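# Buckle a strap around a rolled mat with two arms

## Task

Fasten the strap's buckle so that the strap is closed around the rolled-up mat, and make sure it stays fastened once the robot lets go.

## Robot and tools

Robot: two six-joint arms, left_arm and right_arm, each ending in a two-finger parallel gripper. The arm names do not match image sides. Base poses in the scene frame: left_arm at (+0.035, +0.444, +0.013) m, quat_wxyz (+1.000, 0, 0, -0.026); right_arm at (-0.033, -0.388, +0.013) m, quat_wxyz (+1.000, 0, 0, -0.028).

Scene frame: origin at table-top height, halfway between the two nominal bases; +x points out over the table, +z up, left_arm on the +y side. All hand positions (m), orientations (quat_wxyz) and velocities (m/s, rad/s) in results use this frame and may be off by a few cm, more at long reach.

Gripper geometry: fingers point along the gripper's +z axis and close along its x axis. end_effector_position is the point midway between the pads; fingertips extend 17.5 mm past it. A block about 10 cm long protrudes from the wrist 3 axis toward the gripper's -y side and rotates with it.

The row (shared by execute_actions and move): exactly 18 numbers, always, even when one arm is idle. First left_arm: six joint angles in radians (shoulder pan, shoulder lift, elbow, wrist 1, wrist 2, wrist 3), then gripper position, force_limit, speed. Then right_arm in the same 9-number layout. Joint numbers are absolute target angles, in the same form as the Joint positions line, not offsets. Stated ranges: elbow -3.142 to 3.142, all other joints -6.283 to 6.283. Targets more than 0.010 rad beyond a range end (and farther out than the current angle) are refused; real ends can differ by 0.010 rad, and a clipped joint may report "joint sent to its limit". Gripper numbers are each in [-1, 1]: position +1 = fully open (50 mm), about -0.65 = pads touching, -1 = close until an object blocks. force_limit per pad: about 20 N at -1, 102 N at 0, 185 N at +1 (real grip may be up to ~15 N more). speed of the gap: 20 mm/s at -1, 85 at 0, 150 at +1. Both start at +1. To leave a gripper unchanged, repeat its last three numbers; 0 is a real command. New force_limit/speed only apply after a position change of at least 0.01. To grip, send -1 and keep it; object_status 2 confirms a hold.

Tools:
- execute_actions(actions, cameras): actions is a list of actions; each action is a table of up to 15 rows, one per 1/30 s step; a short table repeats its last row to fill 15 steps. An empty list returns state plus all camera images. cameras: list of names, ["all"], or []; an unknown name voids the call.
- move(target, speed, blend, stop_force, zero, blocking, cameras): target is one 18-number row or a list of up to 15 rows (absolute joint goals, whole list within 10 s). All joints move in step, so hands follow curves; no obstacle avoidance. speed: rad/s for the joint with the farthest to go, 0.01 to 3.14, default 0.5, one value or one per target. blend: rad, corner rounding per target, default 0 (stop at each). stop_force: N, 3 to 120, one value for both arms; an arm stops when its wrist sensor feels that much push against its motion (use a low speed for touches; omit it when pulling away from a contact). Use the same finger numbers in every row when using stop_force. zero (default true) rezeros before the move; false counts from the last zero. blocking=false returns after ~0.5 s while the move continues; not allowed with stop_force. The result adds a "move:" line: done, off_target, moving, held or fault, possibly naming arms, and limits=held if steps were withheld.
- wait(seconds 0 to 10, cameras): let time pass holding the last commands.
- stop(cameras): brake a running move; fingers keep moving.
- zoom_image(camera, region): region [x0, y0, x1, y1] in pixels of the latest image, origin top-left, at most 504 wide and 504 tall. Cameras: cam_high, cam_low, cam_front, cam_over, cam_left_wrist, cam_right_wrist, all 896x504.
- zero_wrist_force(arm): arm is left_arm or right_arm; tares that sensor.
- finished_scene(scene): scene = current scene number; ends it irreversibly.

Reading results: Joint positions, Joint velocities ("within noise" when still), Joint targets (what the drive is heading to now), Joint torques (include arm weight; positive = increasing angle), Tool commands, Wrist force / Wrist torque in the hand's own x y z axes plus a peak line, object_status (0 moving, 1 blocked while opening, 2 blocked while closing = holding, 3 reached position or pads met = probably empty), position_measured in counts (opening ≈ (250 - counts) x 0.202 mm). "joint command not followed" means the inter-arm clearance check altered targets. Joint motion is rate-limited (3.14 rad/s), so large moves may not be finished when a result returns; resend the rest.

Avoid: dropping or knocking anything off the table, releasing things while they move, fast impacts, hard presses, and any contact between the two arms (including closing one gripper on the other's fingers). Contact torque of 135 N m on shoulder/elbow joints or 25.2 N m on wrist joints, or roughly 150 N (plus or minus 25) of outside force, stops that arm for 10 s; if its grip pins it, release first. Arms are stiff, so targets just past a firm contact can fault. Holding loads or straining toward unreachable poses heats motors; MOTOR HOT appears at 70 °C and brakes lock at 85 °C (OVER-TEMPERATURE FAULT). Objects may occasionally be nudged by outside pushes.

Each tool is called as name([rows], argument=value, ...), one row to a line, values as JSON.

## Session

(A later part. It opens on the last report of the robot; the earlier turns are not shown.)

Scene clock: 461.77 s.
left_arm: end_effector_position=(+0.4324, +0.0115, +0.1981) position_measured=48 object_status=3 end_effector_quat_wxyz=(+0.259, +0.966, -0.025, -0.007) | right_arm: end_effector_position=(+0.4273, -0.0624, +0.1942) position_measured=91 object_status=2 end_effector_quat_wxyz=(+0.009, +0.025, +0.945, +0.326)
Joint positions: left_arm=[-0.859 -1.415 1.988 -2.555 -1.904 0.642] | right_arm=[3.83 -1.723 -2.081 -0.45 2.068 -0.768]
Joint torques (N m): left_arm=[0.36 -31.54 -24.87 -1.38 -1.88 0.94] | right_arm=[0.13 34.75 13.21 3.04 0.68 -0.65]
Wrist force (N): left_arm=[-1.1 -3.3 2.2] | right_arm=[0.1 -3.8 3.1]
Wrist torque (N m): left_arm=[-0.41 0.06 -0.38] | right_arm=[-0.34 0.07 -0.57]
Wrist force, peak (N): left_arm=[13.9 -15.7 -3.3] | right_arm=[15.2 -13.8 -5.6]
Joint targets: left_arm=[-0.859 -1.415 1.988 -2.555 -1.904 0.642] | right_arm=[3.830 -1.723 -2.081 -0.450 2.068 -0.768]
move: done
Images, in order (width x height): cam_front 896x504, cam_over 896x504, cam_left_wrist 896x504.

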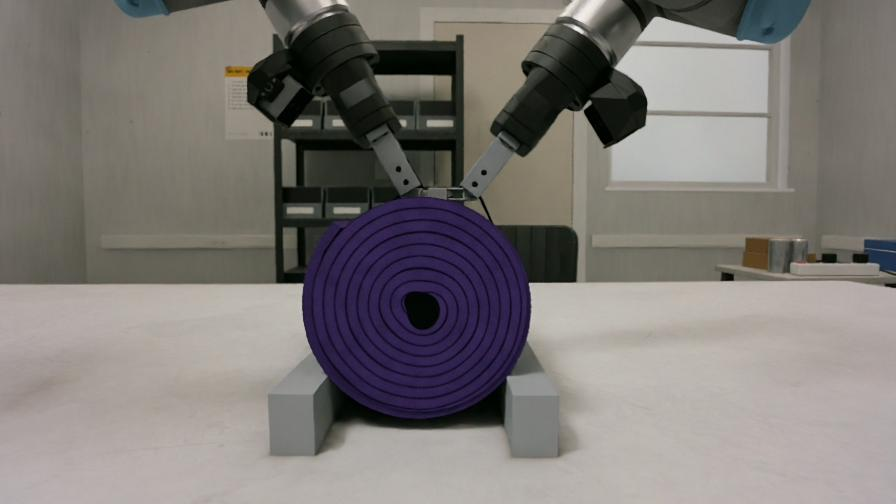

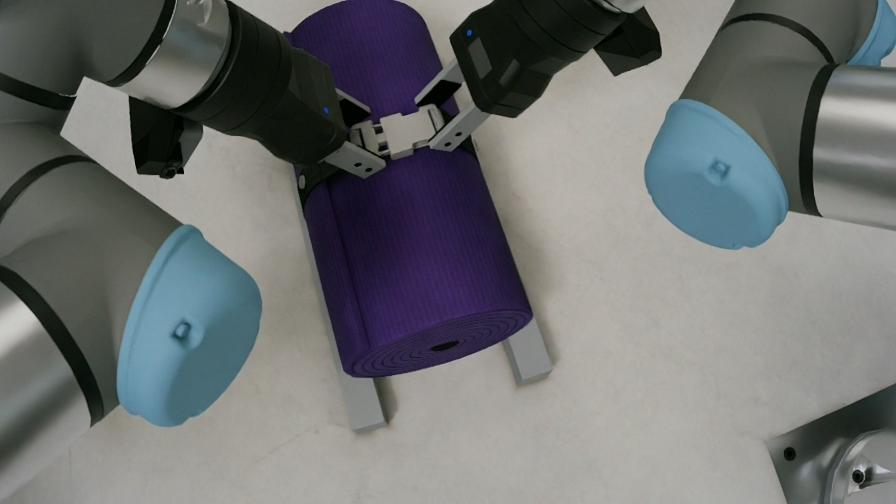

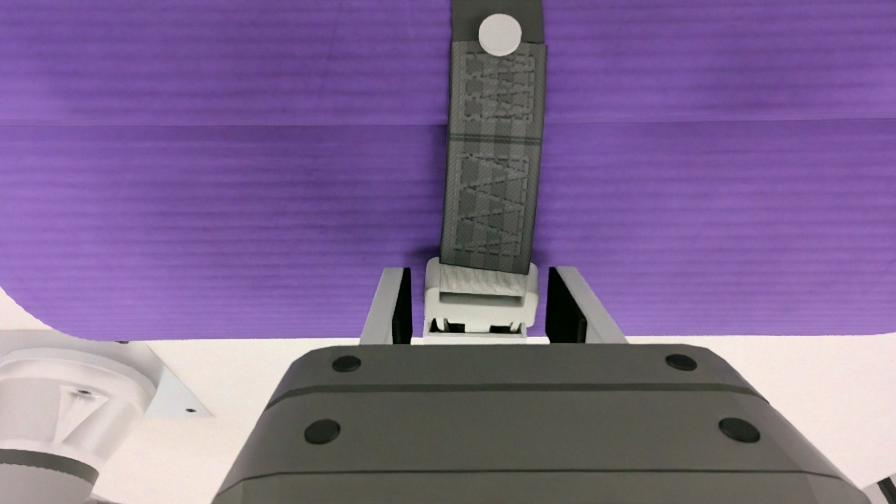

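move(target=[-0.8587,-1.415,1.9877,-2.5555,-1.9037,0.6421,-1,0.6,-1,3.8303,-1.7227,-2.081,-0.4497,2.068,-0.7677,-1,0,-1])

move(target=[-0.8685,-1.405,1.9771,-2.558,-1.8998,0.6326,-1,0.6,-1,3.8303,-1.7227,-2.081,-0.4497,2.068,-0.7677,-1,0,-1], speed=0.03, stop_force=80, cameras=["cam_left_wrist","cam_front","cam_over"])

zoom_image(camera="cam_front", region=[350, 150, 490, 215])

zoom_image(camera="cam_over", region=[310, 80, 470, 180])

Scene clock: 471.77 s.
left_arm: end_effector_position=(+0.4324, +0.0114, +0.1981) position_measured=95 object_status=0 end_effector_quat_wxyz=(+0.259, +0.966, -0.025, -0.007) | right_arm: end_effector_position=(+0.4273, -0.0624, +0.1942) position_measured=91 object_status=2 end_effector_quat_wxyz=(+0.009, +0.025, +0.945, +0.325)
Joint positions: left_arm=[-0.859 -1.415 1.988 -2.556 -1.904 0.642] | right_arm=[3.83 -1.723 -2.081 -0.45 2.068 -0.768]
Joint torques (N m): left_arm=[-9.38 -25.28 -27.45 -5.31 -2.32 -2.22] | right_arm=[-7.57 32.54 16.32 5.2 -1.03 -0.63]
Wrist force (N): left_arm=[4.0 -3.9 1.1] | right_arm=[6.1 -3.9 1.5]
Wrist torque (N m): left_arm=[-0.39 0.20 -0.47] | right_arm=[-0.33 0.27 -0.74]
Wrist force, peak (N): left_arm=[5.2 -4.5 2.1] | right_arm=[5.8 -4.6 2.2]
Joint targets: left_arm=[-0.859 -1.415 1.988 -2.555 -1.904 0.642] | right_arm=[3.830 -1.723 -2.081 -0.450 2.068 -0.768]
move: done

Scene clock: 473.20 s.
left_arm: end_effector_position=(+0.4320, +0.0041, +0.1979) position_measured=95 object_status=2 end_effector_quat_wxyz=(+0.259, +0.966, -0.025, -0.007) | right_arm: end_effector_position=(+0.4274, -0.0624, +0.1942) position_measured=91 object_status=2 end_effector_quat_wxyz=(+0.009, +0.025, +0.945, +0.325)
Joint positions: left_arm=[-0.869 -1.405 1.977 -2.558 -1.9 0.633] | right_arm=[3.83 -1.723 -2.081 -0.45 2.068 -0.768]
Joint torques (N m): left_arm=[-4.7 -41.72 -21.27 -8.51 -8.43 2.9] | right_arm=[10.37 31.77 30.17 9.53 5.95 -0.71]
Wrist force (N): left_arm=[6.7 -26.7 -10.6] | right_arm=[8.5 -24.3 -11.7]
Wrist torque (N m): left_arm=[-0.44 0.45 -0.79] | right_arm=[-0.45 0.01 -0.43]
Wrist force, peak (N): left_arm=[7.3 -28.1 -9.7] | right_arm=[8.1 -24.8 -12.1]
Joint targets: left_arm=[-0.869 -1.405 1.977 -2.558 -1.900 0.633] | right_arm=[3.830 -1.723 -2.081 -0.450 2.068 -0.768]
move: done
Images, in order (width x height): cam_front 896x504, cam_over 896x504, cam_left_wrist 896x504.

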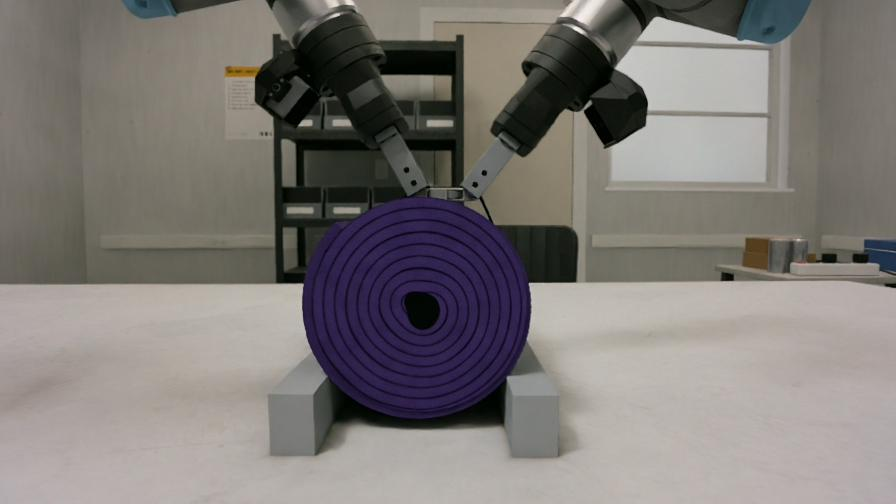

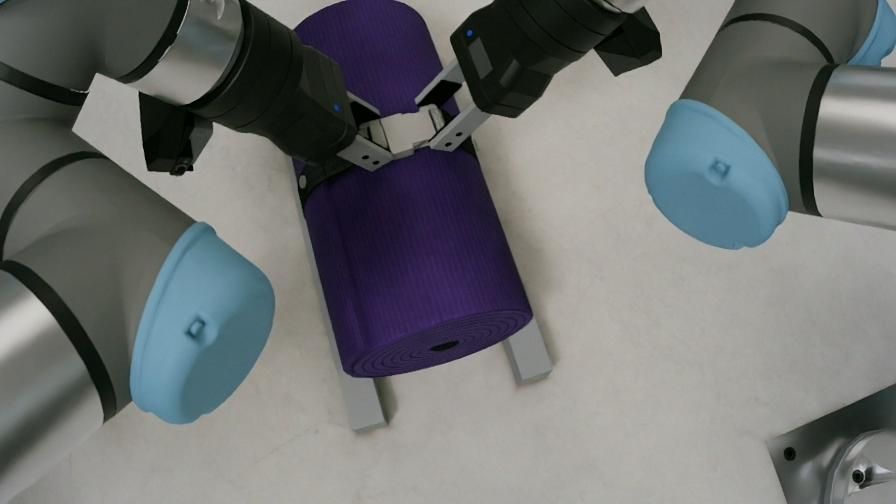

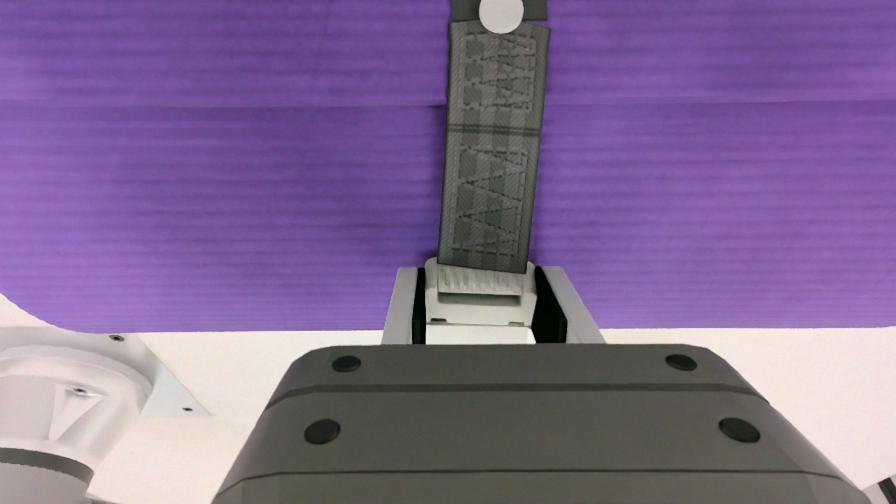

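Scaled by 3.600.

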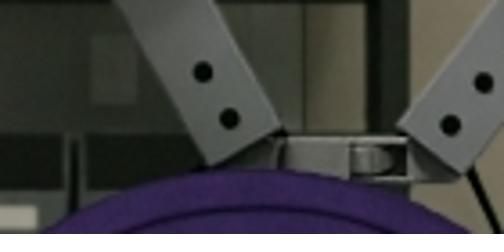

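Scaled by 3.150.

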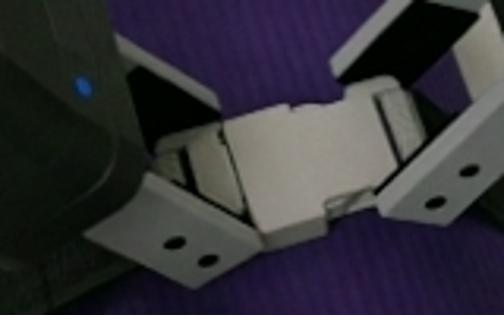

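move(target=[-0.8722,-1.4012,1.9731,-2.5589,-1.8983,0.629,-1,0.6,-1,3.8303,-1.7227,-2.081,-0.4497,2.068,-0.7677,-1,0,-1], speed=0.02, stop_force=80, zero=false, cameras=["cam_left_wrist","cam_front","cam_over"])

zoom_image(camera="cam_front", region=[350, 150, 490, 215])

zoom_image(camera="cam_over", region=[310, 80, 470, 180])

Scene clock: 478.73 s.
left_arm: end_effector_position=(+0.4319, +0.0014, +0.1977) position_measured=95 object_status=2 end_effector_quat_wxyz=(+0.259, +0.966, -0.025, -0.007) | right_arm: end_effector_position=(+0.4274, -0.0624, +0.1942) position_measured=91 object_status=2 end_effector_quat_wxyz=(+0.009, +0.025, +0.945, +0.325)
Joint positions: left_arm=[-0.872 -1.401 1.973 -2.559 -1.898 0.629] | right_arm=[3.83 -1.723 -2.081 -0.45 2.068 -0.768]
Joint torques (N m): left_arm=[-48.3 -30.91 -37.93 -15.11 -12.09 1.05] | right_arm=[30.09 30.34 36.91 15.16 8.46 -0.58]
Wrist force (N): left_arm=[11.6 -68.6 -38.7] | right_arm=[13.0 -58.1 -42.5]
Wrist torque (N m): left_arm=[0.09 0.49 -1.12] | right_arm=[0.45 0.04 -0.36]
Wrist force, peak (N): left_arm=[11.9 -69.1 -37.9] | right_arm=[12.5 -58.8 -41.9]
Joint targets: left_arm=[-0.872 -1.401 1.973 -2.559 -1.898 0.629] | right_arm=[3.830 -1.723 -2.081 -0.450 2.068 -0.768]
move: done
Images, in order (width x height): cam_front 896x504, cam_over 896x504, cam_left_wrist 896x504.

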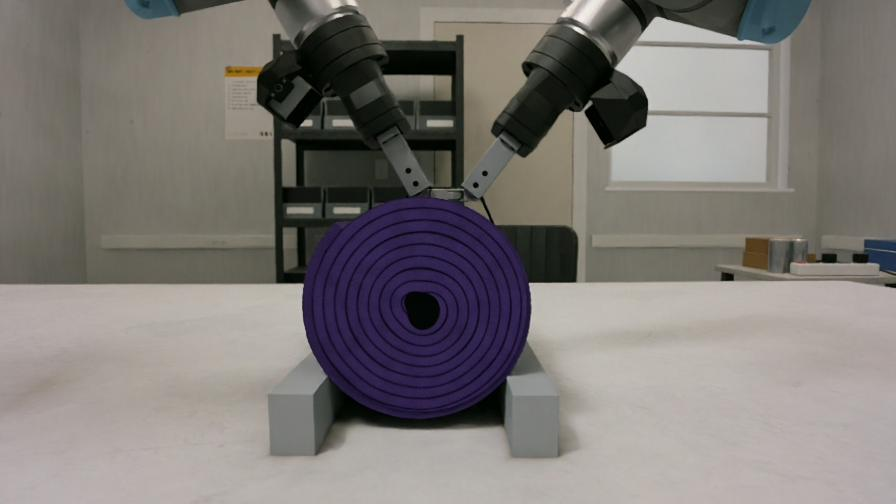

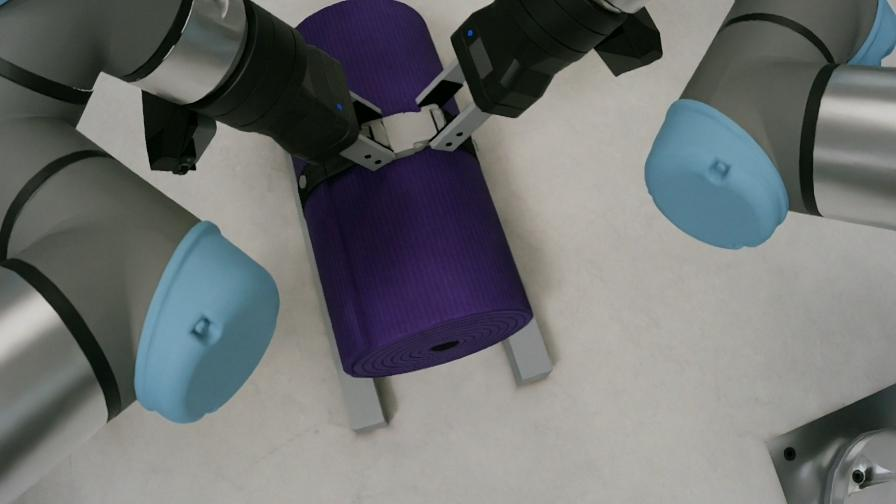

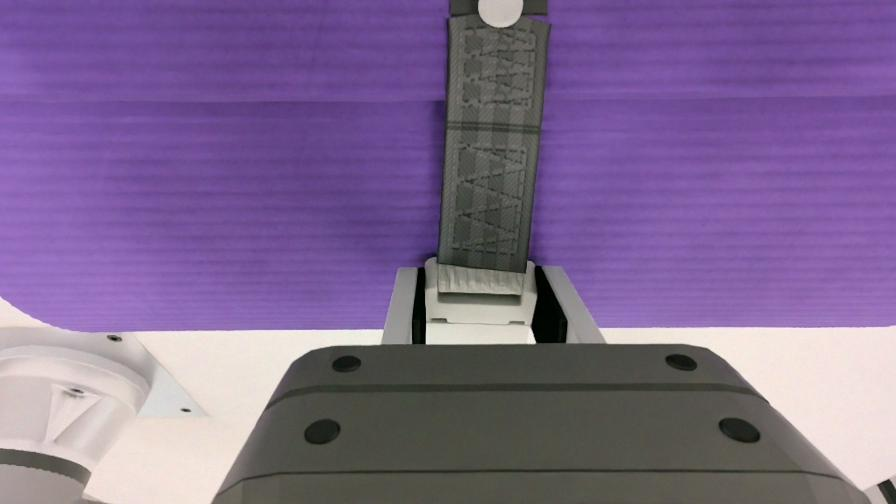

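Scaled by 3.600.

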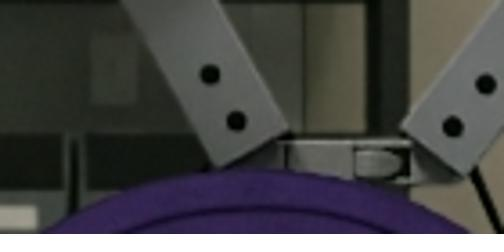

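Scaled by 3.150.

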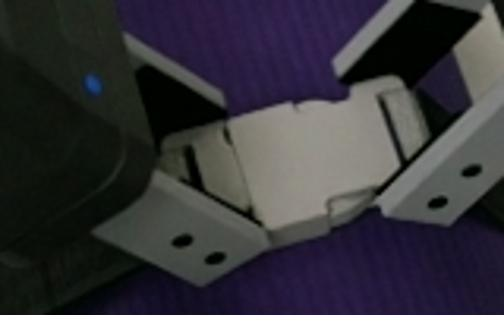

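move(target=[-0.8685,-1.405,1.9771,-2.558,-1.8998,0.6326,-1,0.6,-1,3.8303,-1.7227,-2.081,-0.4497,2.068,-0.7677,-1,0,-1], speed=0.03, cameras=["cam_front","cam_over"])

zoom_image(camera="cam_front", region=[400, 165, 480, 215])

zoom_image(camera="cam_over", region=[360, 100, 450, 165])

Scene clock: 482.57 s.
left_arm: end_effector_position=(+0.4319, +0.0040, +0.1979) position_measured=95 object_status=2 end_effector_quat_wxyz=(+0.259, +0.966, -0.025, -0.007) | right_arm: end_effector_position=(+0.4273, -0.0623, +0.1943) position_measured=91 object_status=2 end_effector_quat_wxyz=(+0.009, +0.025, +0.945, +0.326)
Joint positions: left_arm=[-0.869 -1.405 1.977 -2.558 -1.9 0.633] | right_arm=[3.83 -1.723 -2.081 -0.45 2.068 -0.768]
Joint torques (N m): left_arm=[0.09 -37.55 -17.47 -1.89 -5.2 2.51] | right_arm=[-1.24 28.28 36.05 5.74 -0.03 -0.58]
Wrist force (N): left_arm=[10.7 -15.3 -1.4] | right_arm=[10.6 -12.7 -3.0]
Wrist torque (N m): left_arm=[-0.39 0.67 -1.11] | right_arm=[-0.46 0.06 -0.28]
Wrist force, peak (N): left_arm=[11.7 -69.6 -38.2] | right_arm=[13.0 -58.5 -43.3]
Joint targets: left_arm=[-0.869 -1.405 1.977 -2.558 -1.900 0.633] | right_arm=[3.830 -1.723 -2.081 -0.450 2.068 -0.768]
move: done
Images, in order (width x height): cam_front 896x504, cam_over 896x504.

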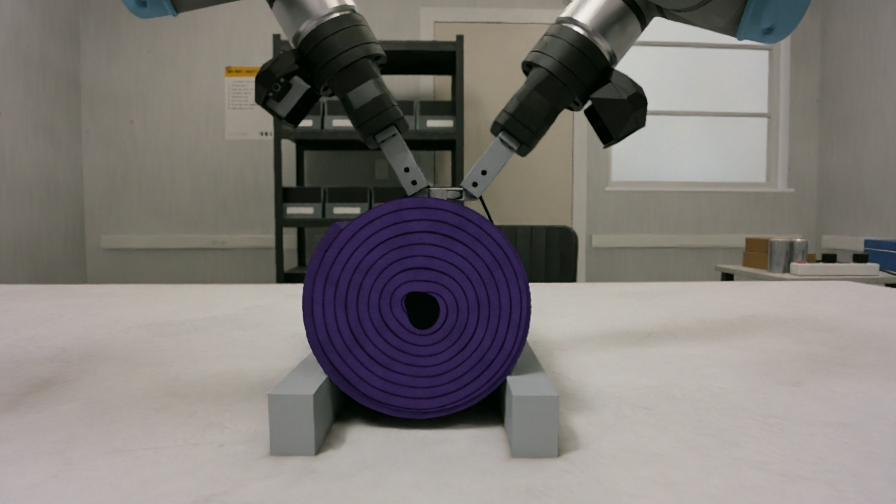

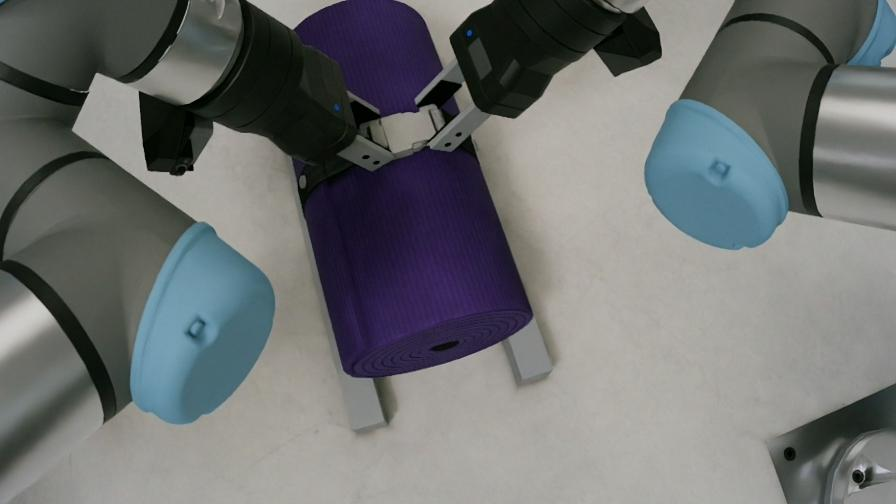

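Scaled by 6.300.

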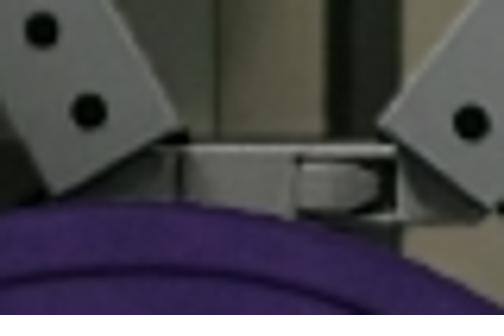

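Scaled by 5.600.

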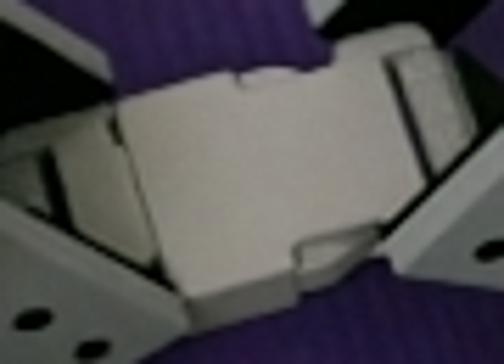

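move(target=[-0.8658,-1.4077,1.98,-2.5573,-1.9008,0.6352,-1,0.6,-1,3.8303,-1.7227,-2.081,-0.4497,2.068,-0.7677,-1,0,-1], speed=0.03, cameras=["cam_front","cam_over"])

zoom_image(camera="cam_front", region=[400, 165, 480, 215])

zoom_image(camera="cam_over", region=[360, 100, 450, 165])

Scene clock: 486.33 s.
left_arm: end_effector_position=(+0.4321, +0.0060, +0.1980) position_measured=95 object_status=2 end_effector_quat_wxyz=(+0.259, +0.966, -0.025, -0.007) | right_arm: end_effector_position=(+0.4274, -0.0623, +0.1943) position_measured=91 object_status=2 end_effector_quat_wxyz=(+0.009, +0.025, +0.945, +0.326)
Joint positions: left_arm=[-0.866 -1.408 1.98 -2.557 -1.901 0.635] | right_arm=[3.83 -1.723 -2.081 -0.45 2.068 -0.768]
Joint torques (N m): left_arm=[23.84 -38.87 -3.42 4.5 2.33 2.8] | right_arm=[-15.98 26.27 20.13 1.09 -3.82 -0.47]
Wrist force (N): left_arm=[6.7 32.9 22.4] | right_arm=[7.7 30.9 27.8]
Wrist torque (N m): left_arm=[-0.32 0.66 -1.02] | right_arm=[-0.40 -0.01 -0.13]
Wrist force, peak (N): left_arm=[6.8 32.7 22.7] | right_arm=[7.7 30.9 27.8]
Joint targets: left_arm=[-0.866 -1.408 1.980 -2.557 -1.901 0.635] | right_arm=[3.830 -1.723 -2.081 -0.450 2.068 -0.768]
move: done
Images, in order (width x height): cam_front 896x504, cam_over 896x504.

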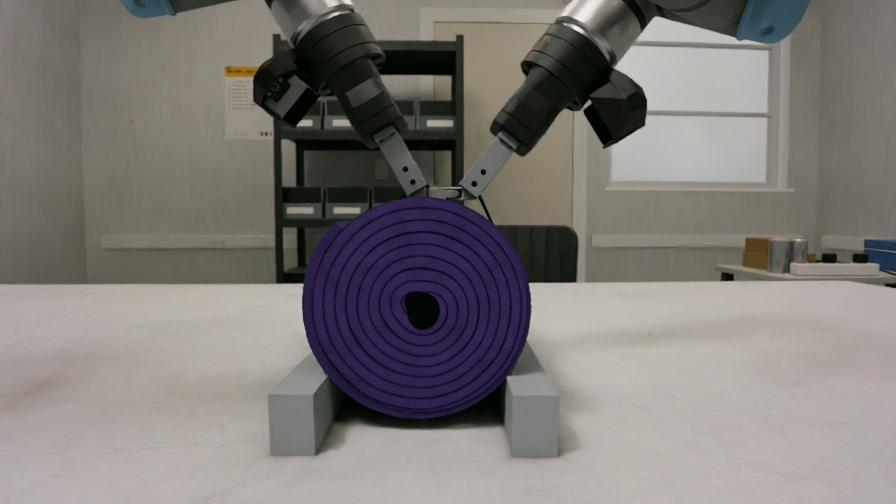

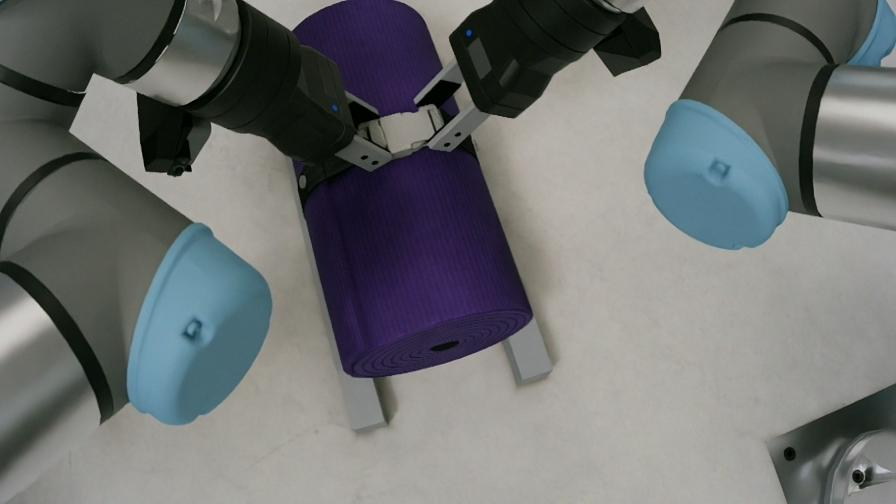

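Scaled by 6.300.

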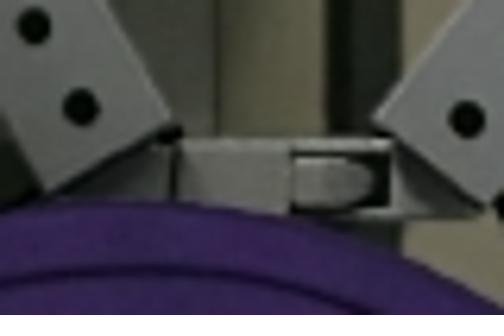

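Scaled by 5.600.

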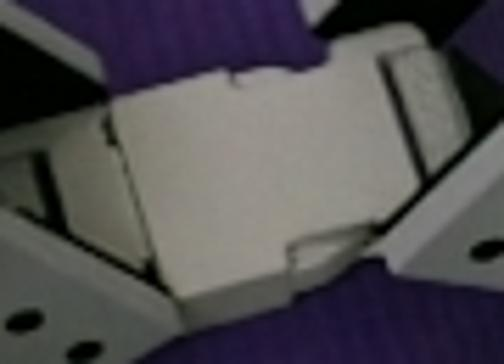

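move([
  [-0.8676,-1.4059,1.9781,-2.5578,-1.9001,0.6335,-1,0.6,-1,3.8303,-1.7227,-2.081,-0.4497,2.068,-0.7677,-1,0,-1],
  [-0.8676,-1.4059,1.9781,-2.5578,-1.9001,0.6335,0.7,0.6,-1,3.8303,-1.7227,-2.081,-0.4497,2.068,-0.7677,-1,0,-1],
  [-0.8444,-1.4537,1.9767,-2.5013,-1.9093,0.6557,0.7,0.6,-1,3.8303,-1.7227,-2.081,-0.4497,2.068,-0.7677,-1,0,-1],
  [-0.82,-1.56,1.93,-2.35,-1.9093,0.6557,0.7,0.6,-1,3.8303,-1.7227,-2.081,-0.4497,2.068,-0.7677,-1,0,-1],
], speed=[0.03,0.1,0.15,0.3], blend=[0,0,0.02,0], cameras=["cam_front","cam_over","cam_right_wrist"])

zoom_image(camera="cam_front", region=[380, 165, 500, 225])

zoom_image(camera="cam_over", region=[310, 80, 470, 180])

Scene clock: 495.30 s.
left_arm: end_effector_position=(+0.4311, +0.0461, +0.2738) position_measured=48 object_status=3 end_effector_quat_wxyz=(+0.259, +0.966, -0.013, -0.003) | right_arm: end_effector_position=(+0.4274, -0.0624, +0.1942) position_measured=91 object_status=2 end_effector_quat_wxyz=(+0.009, +0.025, +0.945, +0.326)
Joint positions: left_arm=[-0.82 -1.56 1.93 -2.35 -1.909 0.656] | right_arm=[3.83 -1.723 -2.081 -0.45 2.068 -0.768]
Joint torques (N m): left_arm=[-9.88 -28.36 -18.51 -4.23 1.2 -2.4] | right_arm=[5.27 23.75 28.09 5.73 3.83 -0.46]
Wrist force (N): left_arm=[-1.4 -4.0 2.1] | right_arm=[0.0 -4.6 4.5]
Wrist torque (N m): left_arm=[-0.51 0.12 -0.36] | right_arm=[-0.54 -0.04 -0.55]
Wrist force, peak (N): left_arm=[6.2 33.9 24.1] | right_arm=[6.4 32.2 29.0]
Joint targets: left_arm=[-0.820 -1.560 1.930 -2.350 -1.909 0.656] | right_arm=[3.830 -1.723 -2.081 -0.450 2.068 -0.768]
move: done
Images, in order (width x height): cam_front 896x504, cam_over 896x504, cam_right_wrist 896x504.

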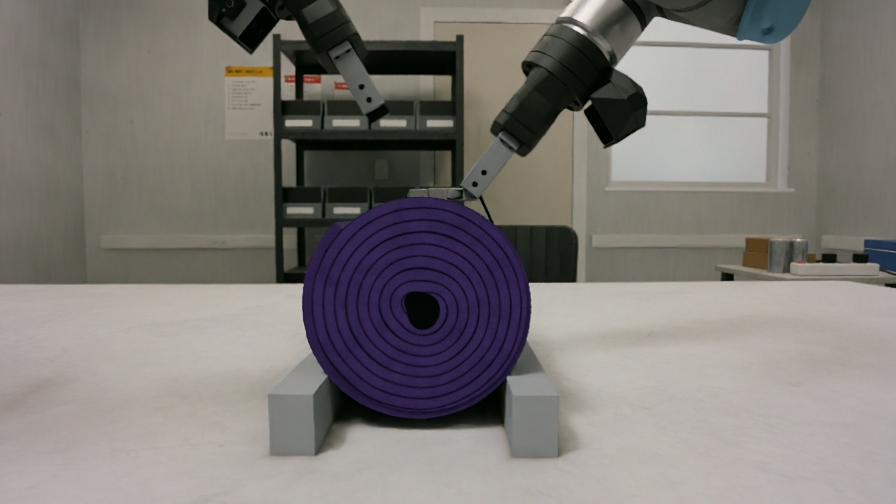

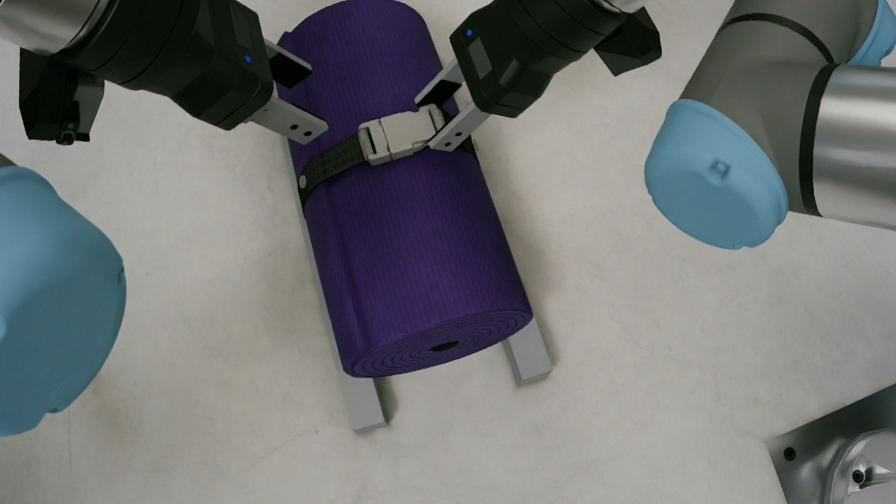

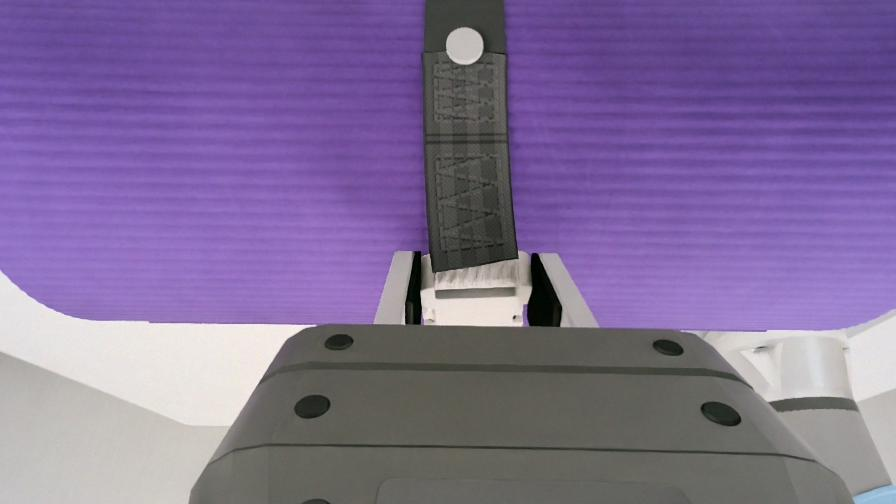

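Scaled by 4.200.

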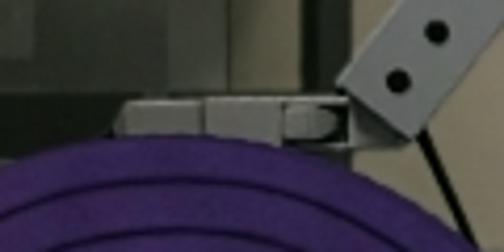

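Scaled by 3.150.

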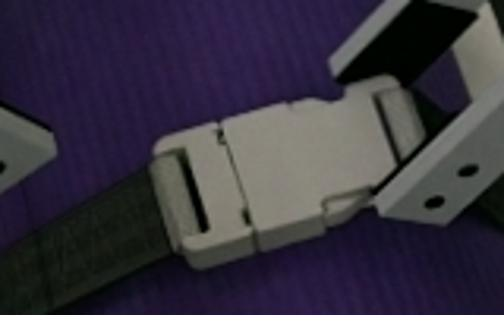

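move([
  [-0.82,-1.56,1.93,-2.35,-1.9093,0.6557,0.7,0.6,-1,3.8303,-1.7227,-2.081,-0.4497,2.068,-0.7677,0.7,0,-1],
  [-0.82,-1.56,1.93,-2.35,-1.9093,0.6557,0.7,0.6,-1,3.7652,-1.6132,-2.0495,-0.6236,2.096,-0.8352,0.7,0,-1],
], speed=[0.1,0.2], cameras=["cam_front","cam_over","cam_high"])

zoom_image(camera="cam_front", region=[380, 165, 500, 225])

zoom_image(camera="cam_over", region=[310, 80, 500, 190])

Scene clock: 507.00 s.
left_arm: end_effector_position=(+0.4311, +0.0461, +0.2738) position_measured=48 object_status=3 end_effector_quat_wxyz=(+0.259, +0.966, -0.013, -0.003) | right_arm: end_effector_position=(+0.4254, -0.0997, +0.2418) position_measured=48 object_status=3 end_effector_quat_wxyz=(+0.009, +0.025, +0.945, +0.326)
Joint positions: left_arm=[-0.82 -1.56 1.93 -2.35 -1.909 0.656] | right_arm=[3.765 -1.613 -2.049 -0.623 2.096 -0.835]
Joint torques (N m): left_arm=[-8.6 -31.31 -17.64 -1.37 -1.44 -2.66] | right_arm=[6.4 14.03 13.49 3.88 -1.97 1.54]
Wrist force (N): left_arm=[-1.4 -4.0 2.2] | right_arm=[0.7 -3.1 -1.0]
Wrist torque (N m): left_arm=[-0.52 0.12 -0.36] | right_arm=[-0.59 -0.04 -0.53]
Wrist force, peak (N): left_arm=[-1.4 -4.4 2.3] | right_arm=[-0.1 -4.7 4.8]
Joint targets: left_arm=[-0.820 -1.560 1.930 -2.350 -1.909 0.656] | right_arm=[3.765 -1.613 -2.050 -0.624 2.096 -0.835]
move: done
Images, in order (width x height): cam_high 896x504, cam_front 896x504, cam_over 896x504.

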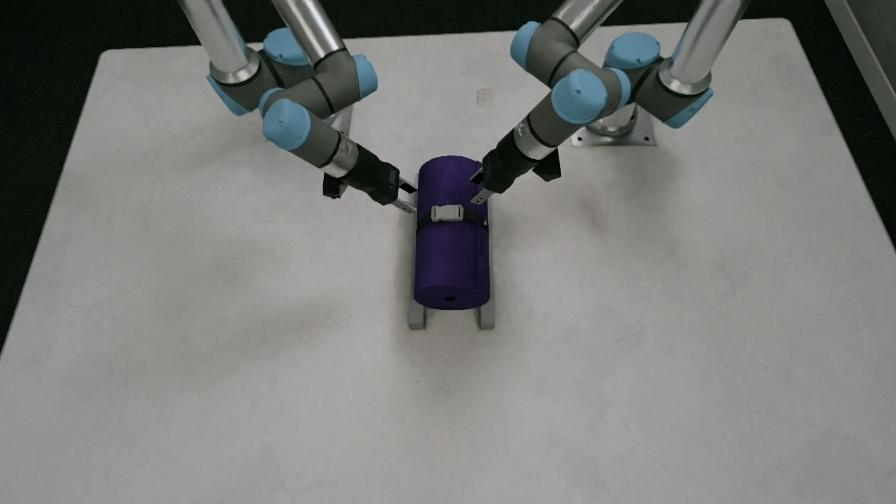

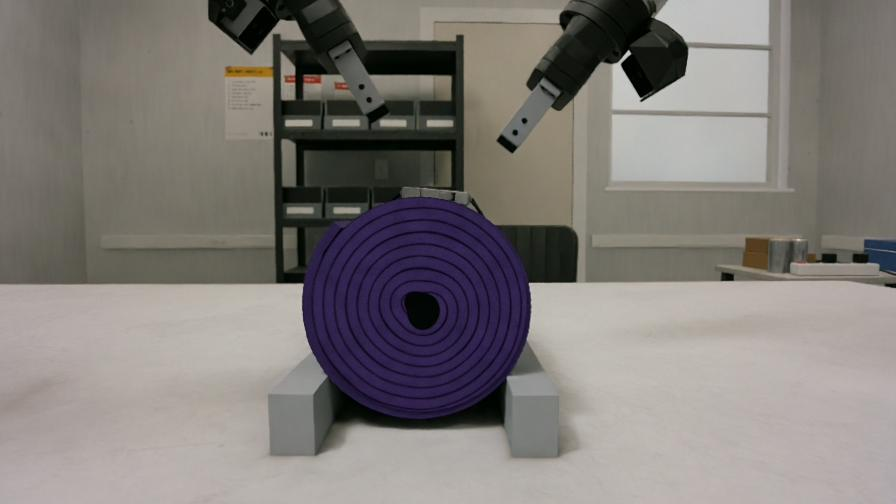

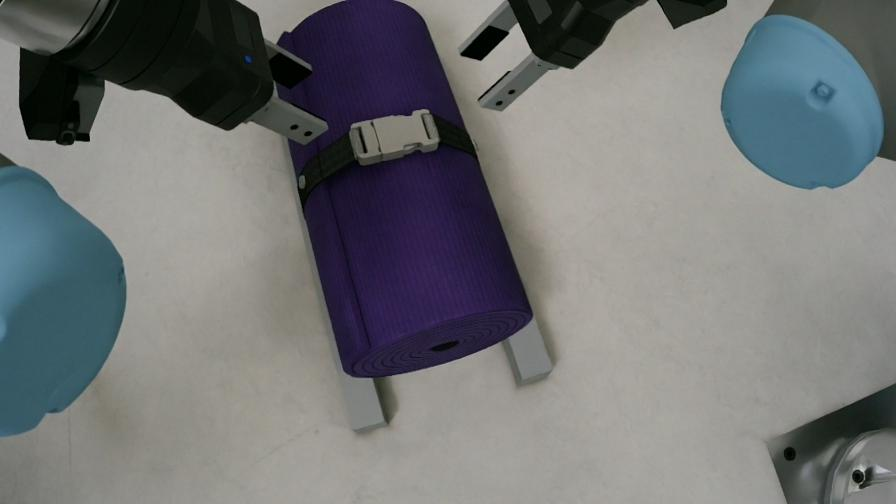

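Scaled by 4.200.

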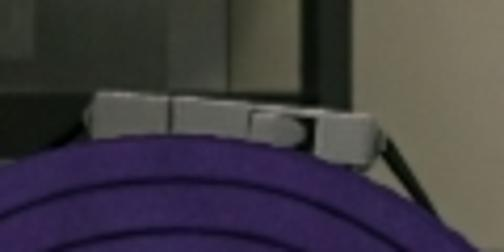

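Scaled by 2.653.

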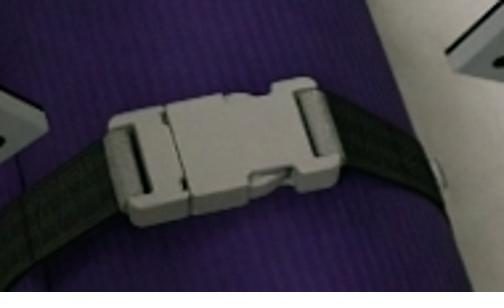

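Buckled, clear of both arms.

finished_scene(scene=2)

The scene is finished: the task was done.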